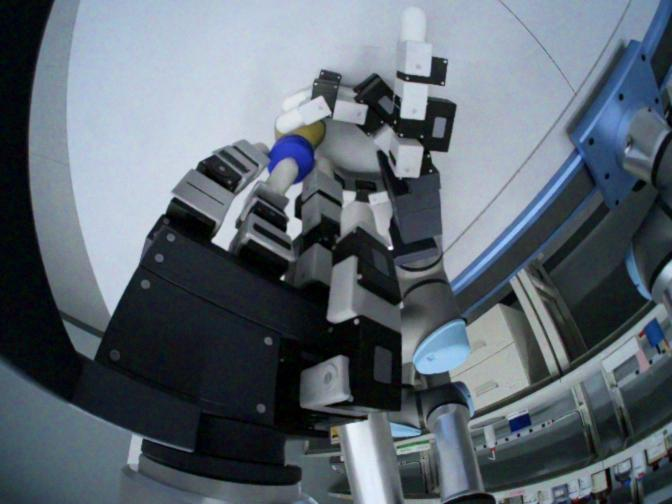

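>>> {"api": "move", "payload": {
  "target": [
    [0,0,0,0,0,0,0.25,0,0.06,0.15,0.32,0,0.05,0.17,1.0,0,0.576,0.696,-0.571,0.678,-0.19,-0.24,0.5,-0.85,-0.02157,-0.00845,0.0003,0,0,0.0556,0.754,-0.4,0.576,0.696,1.0,0,0.752,-0.486,0.754,0.4,0.576,0.696,-0.571,0.678,-0.674,0.059,0.6,-0.8],
    [0,0,0,0,0,0,0.25,0,0.06,0.15,0.32,0,0.05,0.17,1.0,0,0.576,0.696,-0.571,0.678,-0.19,-0.24,0.5,-0.85,-0.04135,-0.02052,0.0006,0,0,0.1111,0.754,-0.4,0.576,0.696,1.0,0,0.752,-0.486,0.754,0.4,0.576,0.696,-0.571,0.678,-0.674,0.059,0.6,-0.8],
    [0,0,0,0,0,0,0.25,0,0.06,0.15,0.32,0,0.05,0.17,1.0,0,0.576,0.696,-0.571,0.678,-0.19,-0.24,0.5,-0.85,-0.05873,-0.03583,0.0008,0,0,0.1667,0.754,-0.4,0.576,0.696,1.0,0,0.752,-0.486,0.754,0.4,0.576,0.696,-0.571,0.678,-0.674,0.059,0.6,-0.8],
    [0,0,0,0,0,0,0.25,0,0.06,0.15,0.32,0,0.05,0.17,1.0,0,0.576,0.696,-0.571,0.678,-0.19,-0.24,0.5,-0.85,-0.07318,-0.05393,0.001,0,0,0.2222,0.754,-0.4,0.576,0.696,1.0,0,0.752,-0.486,0.754,0.4,0.576,0.696,-0.571,0.678,-0.674,0.059,0.6,-0.8],
    [0,0,0,0,0,0,0.25,0,0.06,0.15,0.32,0,0.05,0.17,1.0,0,0.576,0.696,-0.571,0.678,-0.19,-0.24,0.5,-0.85,-0.08427,-0.07427,0.0012,0,0,0.2778,0.754,-0.4,0.576,0.696,1.0,0,0.752,-0.486,0.754,0.4,0.576,0.696,-0.571,0.678,-0.674,0.059,0.6,-0.8],
    [0,0,0,0,0,0,0.25,0,0.06,0.15,0.32,0,0.05,0.17,1.0,0,0.576,0.696,-0.571,0.678,-0.19,-0.24,0.5,-0.85,-0.09167,-0.09623,0.0014,0,0,0.3333,0.754,-0.4,0.576,0.696,1.0,0,0.752,-0.486,0.754,0.4,0.576,0.696,-0.571,0.678,-0.674,0.059,0.6,-0.8]
  ],
  "speed": 0.25,
  "blend": 0.004,
  "cameras": ["cam_left_wrist"]
}}

Scene clock: 94.57 s.
left_arm: end_effector_position=(+0.4772, -0.2585, +0.0551) hand_goal=(+0.250, +0.000, +0.060, +0.150, +0.320, +0.000, +0.050, +0.170, +1.000, +0.000, +0.576, +0.696, -0.570, +0.678, -0.190, -0.240) hand_measured=(+0.412, +0.000, +0.112, +0.178, +0.372, +0.000, +0.070, +0.180, +0.998, +0.002, +0.576, +0.696, -0.554, +0.682, -0.074, -0.208) hand_current_ma=(+413, +0, +118, +49, +128, +0, +32, +12, -1, +1, +0, +0, +22, +6, +412, +95) hand_state=(blocked, goal, blocked, blocked, blocked, goal, blocked, goal, goal, goal, goal, goal, goal, goal, blocked, blocked) hand_current_limit=0.50 hand_speed=-0.85 end_effector_quat_wxyz=(+0.654, +0.271, +0.653, -0.270) | right_arm: end_effector_position=(+0.4224, -0.2479, +0.2178) hand_goal=(+0.754, -0.400, +0.576, +0.696, +1.000, +0.000, +0.752, -0.486, +0.754, +0.400, +0.576, +0.696, -0.570, +0.678, -0.674, +0.060) hand_measured=(+0.672, -0.228, +0.518, +0.666, +0.992, +0.020, +0.738, -0.510, +0.816, +0.228, +0.620, +0.720, -0.568, +0.678, -0.672, +0.062) hand_current_ma=(-314, +440, -191, -82, -18, +43, -33, -60, +218, -440, +136, +64, +4, -1, +2, +3) hand_state=(blocked, blocked, blocked, blocked, goal, blocked, goal, blocked, blocked, blocked, blocked, blocked, goal, goal, goal, goal) hand_current_limit=0.60 hand_speed=-0.80 end_effector_quat_wxyz=(+0.000, +0.793, -0.609, +0.000)
Joint positions: left_arm=[0.25 2.412 -2.283 -1.945 -2.055 -1.515 1.572] | right_arm=[-0.62 0.417 -1.196 1.59 -1.965 -1.571 -2.986]
Joint torques (N m): left_arm=[-1.06 37.3 7.94 3.77 -0.56 1.07] | right_arm=[-7.7 -46.78 -13.89 -3.8 -1.61 2.17]
Wrist force (N): left_arm=[-1.4 -0.2 0.6] | right_arm=[-0.1 0.8 0.1]
Wrist torque (N m): left_arm=[-0.10 -0.11 -0.20] | right_arm=[-0.04 -0.06 -0.19]
Wrist force, peak (N): left_arm=[-2.0 0.5 1.1] | right_arm=[-0.2 0.8 -4.1]
Hand target: left_arm +0.4772, -0.2585, +0.0551; +0.654, +0.271, +0.653, -0.270 | right_arm +0.4224, -0.2478, +0.2178; +0.000, +0.793, -0.609, +0.000
Off the commanded pose: left_arm 0.000 m, 0 deg | right_arm 0.000 m, 0 deg.
left_rail: position_m=0.250 speed_m_s=0.50 position_status=done
right_rail: position_m=-0.620 speed_m_s=0.30 position_status=done
move: done
camera_calibration:
cam_left_wrist: T_world_to_cam=[[-0.455008, -0.412775, 0.78904, 0.0335719], [-0.887169, 0.133706, -0.441649, 0.438366], [0.0768019, -0.900966, -0.427038, -0.125368], [0, 0, 0, 1]] pos_world=[0.413809, -0.157707, 0.113577]
Images, in order (width x height): cam_left_wrist 672x504.

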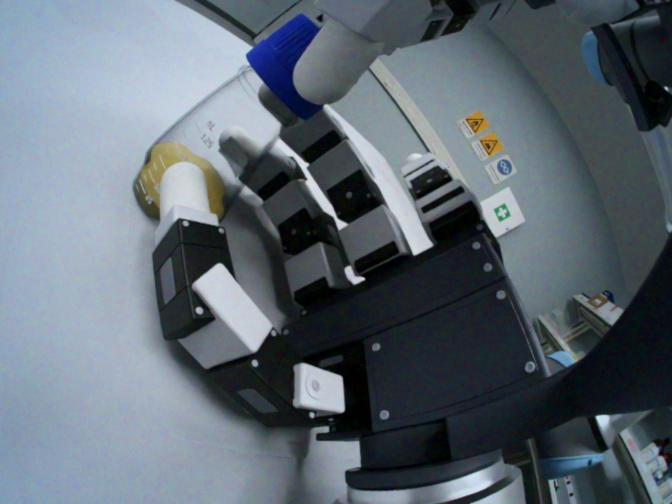

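>>> {"api": "move", "payload": {
  "target": [
    [0,0,0,0,0,0,0.25,0,0.06,0.15,0.32,0,0.05,0.17,1.0,0,0.576,0.696,-0.571,0.678,-0.19,-0.24,0.5,-0.85,-0.02157,-0.00845,0.0006,0,0,0.0556,0.754,-0.4,0.576,0.696,1.0,0,0.752,-0.486,0.754,0.4,0.576,0.696,-0.571,0.678,-0.674,0.059,0.6,-0.8],
    [0,0,0,0,0,0,0.25,0,0.06,0.15,0.32,0,0.05,0.17,1.0,0,0.576,0.696,-0.571,0.678,-0.19,-0.24,0.5,-0.85,-0.04135,-0.02052,0.001,0,0,0.1111,0.754,-0.4,0.576,0.696,1.0,0,0.752,-0.486,0.754,0.4,0.576,0.696,-0.571,0.678,-0.674,0.059,0.6,-0.8],
    [0,0,0,0,0,0,0.25,0,0.06,0.15,0.32,0,0.05,0.17,1.0,0,0.576,0.696,-0.571,0.678,-0.19,-0.24,0.5,-0.85,-0.05873,-0.03583,0.0013,0,0,0.1667,0.754,-0.4,0.576,0.696,1.0,0,0.752,-0.486,0.754,0.4,0.576,0.696,-0.571,0.678,-0.674,0.059,0.6,-0.8],
    [0,0,0,0,0,0,0.25,0,0.06,0.15,0.32,0,0.05,0.17,1.0,0,0.576,0.696,-0.571,0.678,-0.19,-0.24,0.5,-0.85,-0.07318,-0.05393,0.0016,0,0,0.2222,0.754,-0.4,0.576,0.696,1.0,0,0.752,-0.486,0.754,0.4,0.576,0.696,-0.571,0.678,-0.674,0.059,0.6,-0.8],
    [0,0,0,0,0,0,0.25,0,0.06,0.15,0.32,0,0.05,0.17,1.0,0,0.576,0.696,-0.571,0.678,-0.19,-0.24,0.5,-0.85,-0.08427,-0.07427,0.0018,0,0,0.2778,0.754,-0.4,0.576,0.696,1.0,0,0.752,-0.486,0.754,0.4,0.576,0.696,-0.571,0.678,-0.674,0.059,0.6,-0.8],
    [0,0,0,0,0,0,0.25,0,0.06,0.15,0.32,0,0.05,0.17,1.0,0,0.576,0.696,-0.571,0.678,-0.19,-0.24,0.5,-0.85,-0.09167,-0.09623,0.002,0,0,0.3333,0.754,-0.4,0.576,0.696,1.0,0,0.752,-0.486,0.754,0.4,0.576,0.696,-0.571,0.678,-0.674,0.059,0.6,-0.8]
  ],
  "speed": 0.25,
  "blend": 0.004,
  "cameras": ["cam_left_wrist"]
}}

Scene clock: 98.17 s.
left_arm: end_effector_position=(+0.4772, -0.2585, +0.0551) hand_goal=(+0.250, +0.000, +0.060, +0.150, +0.320, +0.000, +0.050, +0.170, +1.000, +0.000, +0.576, +0.696, -0.570, +0.678, -0.190, -0.240) hand_measured=(+0.412, +0.000, +0.112, +0.178, +0.370, +0.000, +0.072, +0.182, +0.998, +0.002, +0.576, +0.696, -0.556, +0.682, -0.074, -0.208) hand_current_ma=(+412, +0, +118, +49, +126, +0, +36, +15, -1, +1, +0, +0, +19, +6, +413, +95) hand_state=(blocked, goal, blocked, blocked, blocked, goal, blocked, goal, goal, goal, goal, goal, goal, goal, blocked, blocked) hand_current_limit=0.50 hand_speed=-0.85 end_effector_quat_wxyz=(+0.654, +0.271, +0.653, -0.270) | right_arm: end_effector_position=(+0.4639, -0.1798, +0.2166) hand_goal=(+0.754, -0.400, +0.576, +0.696, +1.000, +0.000, +0.752, -0.486, +0.754, +0.400, +0.576, +0.696, -0.570, +0.678, -0.674, +0.060) hand_measured=(+0.666, -0.252, +0.512, +0.664, +0.992, +0.020, +0.740, -0.506, +0.820, +0.228, +0.624, +0.722, -0.568, +0.678, -0.672, +0.062) hand_current_ma=(-345, +440, -212, -90, -18, +43, -27, -48, +240, -440, +152, +70, +4, -1, +2, +3) hand_state=(blocked, blocked, blocked, blocked, goal, blocked, goal, goal, blocked, blocked, blocked, blocked, goal, goal, goal, goal) hand_current_limit=0.60 hand_speed=-0.80 end_effector_quat_wxyz=(+0.000, -0.383, +0.924, +0.000)
Joint positions: left_arm=[0.25 2.412 -2.283 -1.945 -2.055 -1.515 1.572] | right_arm=[-0.62 0.407 -1.21 1.613 -1.974 -1.571 -1.95]
Joint torques (N m): left_arm=[-1.4 38.78 7.06 3.89 -0.35 0.97] | right_arm=[12.35 -45.72 -13.29 -3.72 -1.48 2.48]
Wrist force (N): left_arm=[-0.7 -0.3 0.2] | right_arm=[0.3 -0.2 -0.6]
Wrist torque (N m): left_arm=[-0.14 -0.11 -0.19] | right_arm=[0.03 0.08 -0.17]
Wrist force, peak (N): left_arm=[-1.9 2.0 1.4] | right_arm=[1.5 2.5 -3.3]
Hand target: left_arm +0.4772, -0.2585, +0.0551; +0.654, +0.271, +0.653, -0.270 | right_arm +0.4639, -0.1798, +0.2166; +0.000, -0.383, +0.924, +0.000
Off the commanded pose: left_arm 0.000 m, 0 deg | right_arm 0.000 m, 0 deg.
left_rail: position_m=0.250 speed_m_s=0.50 position_status=done
right_rail: position_m=-0.620 speed_m_s=0.30 position_status=done
move: done
camera_calibration:
cam_left_wrist: T_world_to_cam=[[-0.455008, -0.412775, 0.78904, 0.0335719], [-0.887169, 0.133706, -0.441649, 0.438366], [0.0768019, -0.900966, -0.427038, -0.125368], [0, 0, 0, 1]] pos_world=[0.413809, -0.157707, 0.113577]
Images, in order (width x height): cam_left_wrist 672x504.

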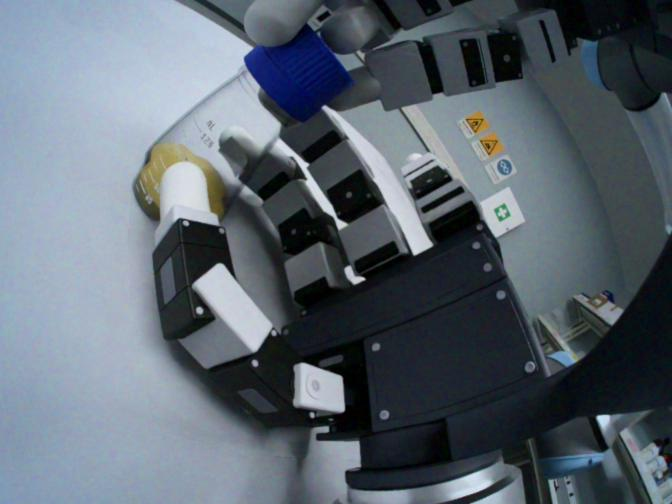

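>>> {"api": "move", "payload": {
  "target": [
    [0,0,0,0,0,0,0.25,0,0.06,0.15,0.32,0,0.05,0.17,1.0,0,0.576,0.696,-0.571,0.678,-0.19,-0.24,0.5,-0.85,-0.02157,-0.00845,0.0006,0,0,0.0556,0.754,-0.4,0.576,0.696,1.0,0,0.752,-0.486,0.754,0.4,0.576,0.696,-0.571,0.678,-0.674,0.059,0.6,-0.8],
    [0,0,0,0,0,0,0.25,0,0.06,0.15,0.32,0,0.05,0.17,1.0,0,0.576,0.696,-0.571,0.678,-0.19,-0.24,0.5,-0.85,-0.04135,-0.02052,0.001,0,0,0.1111,0.754,-0.4,0.576,0.696,1.0,0,0.752,-0.486,0.754,0.4,0.576,0.696,-0.571,0.678,-0.674,0.059,0.6,-0.8],
    [0,0,0,0,0,0,0.25,0,0.06,0.15,0.32,0,0.05,0.17,1.0,0,0.576,0.696,-0.571,0.678,-0.19,-0.24,0.5,-0.85,-0.05873,-0.03583,0.0012,0,0,0.1667,0.754,-0.4,0.576,0.696,1.0,0,0.752,-0.486,0.754,0.4,0.576,0.696,-0.571,0.678,-0.674,0.059,0.6,-0.8],
    [0,0,0,0,0,0,0.25,0,0.06,0.15,0.32,0,0.05,0.17,1.0,0,0.576,0.696,-0.571,0.678,-0.19,-0.24,0.5,-0.85,-0.07318,-0.05393,0.0014,0,0,0.2222,0.754,-0.4,0.576,0.696,1.0,0,0.752,-0.486,0.754,0.4,0.576,0.696,-0.571,0.678,-0.674,0.059,0.6,-0.8],
    [0,0,0,0,0,0,0.25,0,0.06,0.15,0.32,0,0.05,0.17,1.0,0,0.576,0.696,-0.571,0.678,-0.19,-0.24,0.5,-0.85,-0.08427,-0.07427,0.0016,0,0,0.2778,0.754,-0.4,0.576,0.696,1.0,0,0.752,-0.486,0.754,0.4,0.576,0.696,-0.571,0.678,-0.674,0.059,0.6,-0.8],
    [0,0,0,0,0,0,0.25,0,0.06,0.15,0.32,0,0.05,0.17,1.0,0,0.576,0.696,-0.571,0.678,-0.19,-0.24,0.5,-0.85,-0.09167,-0.09623,0.0018,0,0,0.3333,0.754,-0.4,0.576,0.696,1.0,0,0.752,-0.486,0.754,0.4,0.576,0.696,-0.571,0.678,-0.674,0.059,0.6,-0.8],
    [0,0,0,0,0,0,0.25,0,0.06,0.15,0.32,0,0.05,0.17,1.0,0,0.576,0.696,-0.571,0.678,-0.19,-0.24,0.5,-0.85,-0.09513,-0.11913,0.002,0,0,0.3889,0.754,-0.4,0.576,0.696,1.0,0,0.752,-0.486,0.754,0.4,0.576,0.696,-0.571,0.678,-0.674,0.059,0.6,-0.8],
    [0,0,0,0,0,0,0.25,0,0.06,0.15,0.32,0,0.05,0.17,1.0,0,0.576,0.696,-0.571,0.678,-0.19,-0.24,0.5,-0.85,-0.09457,-0.1423,0.0022,0,0,0.4444,0.754,-0.4,0.576,0.696,1.0,0,0.752,-0.486,0.754,0.4,0.576,0.696,-0.571,0.678,-0.674,0.059,0.6,-0.8],
    [0,0,0,0,0,0,0.25,0,0.06,0.15,0.32,0,0.05,0.17,1.0,0,0.576,0.696,-0.571,0.678,-0.19,-0.24,0.5,-0.85,-0.09,-0.165,0.0024,0,0,0.5,0.754,-0.4,0.576,0.696,1.0,0,0.752,-0.486,0.754,0.4,0.576,0.696,-0.571,0.678,-0.674,0.059,0.6,-0.8]
  ],
  "speed": 0.25,
  "blend": 0.004,
  "cameras": ["cam_left_wrist"]
}}

Scene clock: 103.03 s.
left_arm: end_effector_position=(+0.4772, -0.2585, +0.0551) hand_goal=(+0.250, +0.000, +0.060, +0.150, +0.320, +0.000, +0.050, +0.170, +1.000, +0.000, +0.576, +0.696, -0.570, +0.678, -0.190, -0.240) hand_measured=(+0.412, +0.000, +0.112, +0.178, +0.370, +0.000, +0.072, +0.182, +0.998, +0.002, +0.576, +0.696, -0.556, +0.682, -0.074, -0.208) hand_current_ma=(+412, +0, +118, +49, +126, +0, +37, +15, -1, +1, +0, +0, +19, +6, +412, +95) hand_state=(blocked, goal, blocked, blocked, blocked, goal, blocked, goal, goal, goal, goal, goal, goal, goal, blocked, blocked) hand_current_limit=0.50 hand_speed=-0.85 end_effector_quat_wxyz=(+0.654, +0.271, +0.653, -0.270) | right_arm: end_effector_position=(+0.5721, -0.2115, +0.2152) hand_goal=(+0.754, -0.400, +0.576, +0.696, +1.000, +0.000, +0.752, -0.486, +0.754, +0.400, +0.576, +0.696, -0.570, +0.678, -0.674, +0.060) hand_measured=(+0.666, -0.266, +0.512, +0.664, +1.000, +0.020, +0.740, -0.506, +0.828, +0.228, +0.632, +0.726, -0.568, +0.678, -0.672, +0.062) hand_current_ma=(-341, +440, -212, -90, +0, +43, -27, -49, +278, -440, +179, +83, +4, -1, +2, +3) hand_state=(blocked, blocked, blocked, blocked, goal, blocked, goal, goal, blocked, blocked, blocked, blocked, goal, goal, goal, goal) hand_current_limit=0.60 hand_speed=-0.80 end_effector_quat_wxyz=(+0.000, +0.383, +0.924, +0.000)
Joint positions: left_arm=[0.25 2.412 -2.283 -1.945 -2.055 -1.515 1.572] | right_arm=[-0.62 0.415 -1.23 1.645 -1.986 -1.571 -0.371]
Joint torques (N m): left_arm=[-1.36 39.51 7.7 3.88 -0.66 1] | right_arm=[10 -25.43 -27 -1.52 -2.18 2.52]
Wrist force (N): left_arm=[-0.9 1.4 2.0] | right_arm=[2.0 -2.5 -4.4]
Wrist torque (N m): left_arm=[-0.11 -0.11 -0.19] | right_arm=[0.56 0.33 -0.06]
Wrist force, peak (N): left_arm=[-0.6 1.9 2.0] | right_arm=[2.2 -3.2 -4.5]
Hand target: left_arm +0.4772, -0.2585, +0.0551; +0.654, +0.271, +0.653, -0.270 | right_arm +0.5721, -0.2115, +0.2152; +0.000, +0.383, +0.924, +0.000
Off the commanded pose: left_arm 0.000 m, 0 deg | right_arm 0.000 m, 0 deg.
left_rail: position_m=0.250 speed_m_s=0.50 position_status=done
right_rail: position_m=-0.620 speed_m_s=0.30 position_status=done
move: done
camera_calibration:
cam_left_wrist: T_world_to_cam=[[-0.455008, -0.412775, 0.78904, 0.0335719], [-0.887169, 0.133706, -0.441649, 0.438366], [0.0768019, -0.900966, -0.427038, -0.125368], [0, 0, 0, 1]] pos_world=[0.413809, -0.157707, 0.113577]
Images, in order (width x height): cam_left_wrist 672x504.

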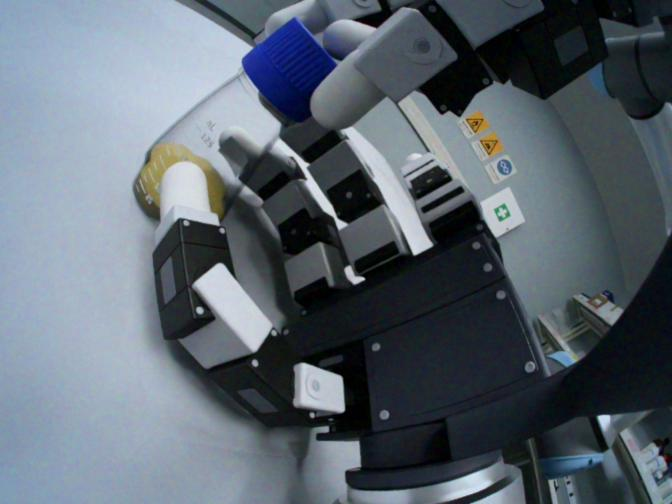

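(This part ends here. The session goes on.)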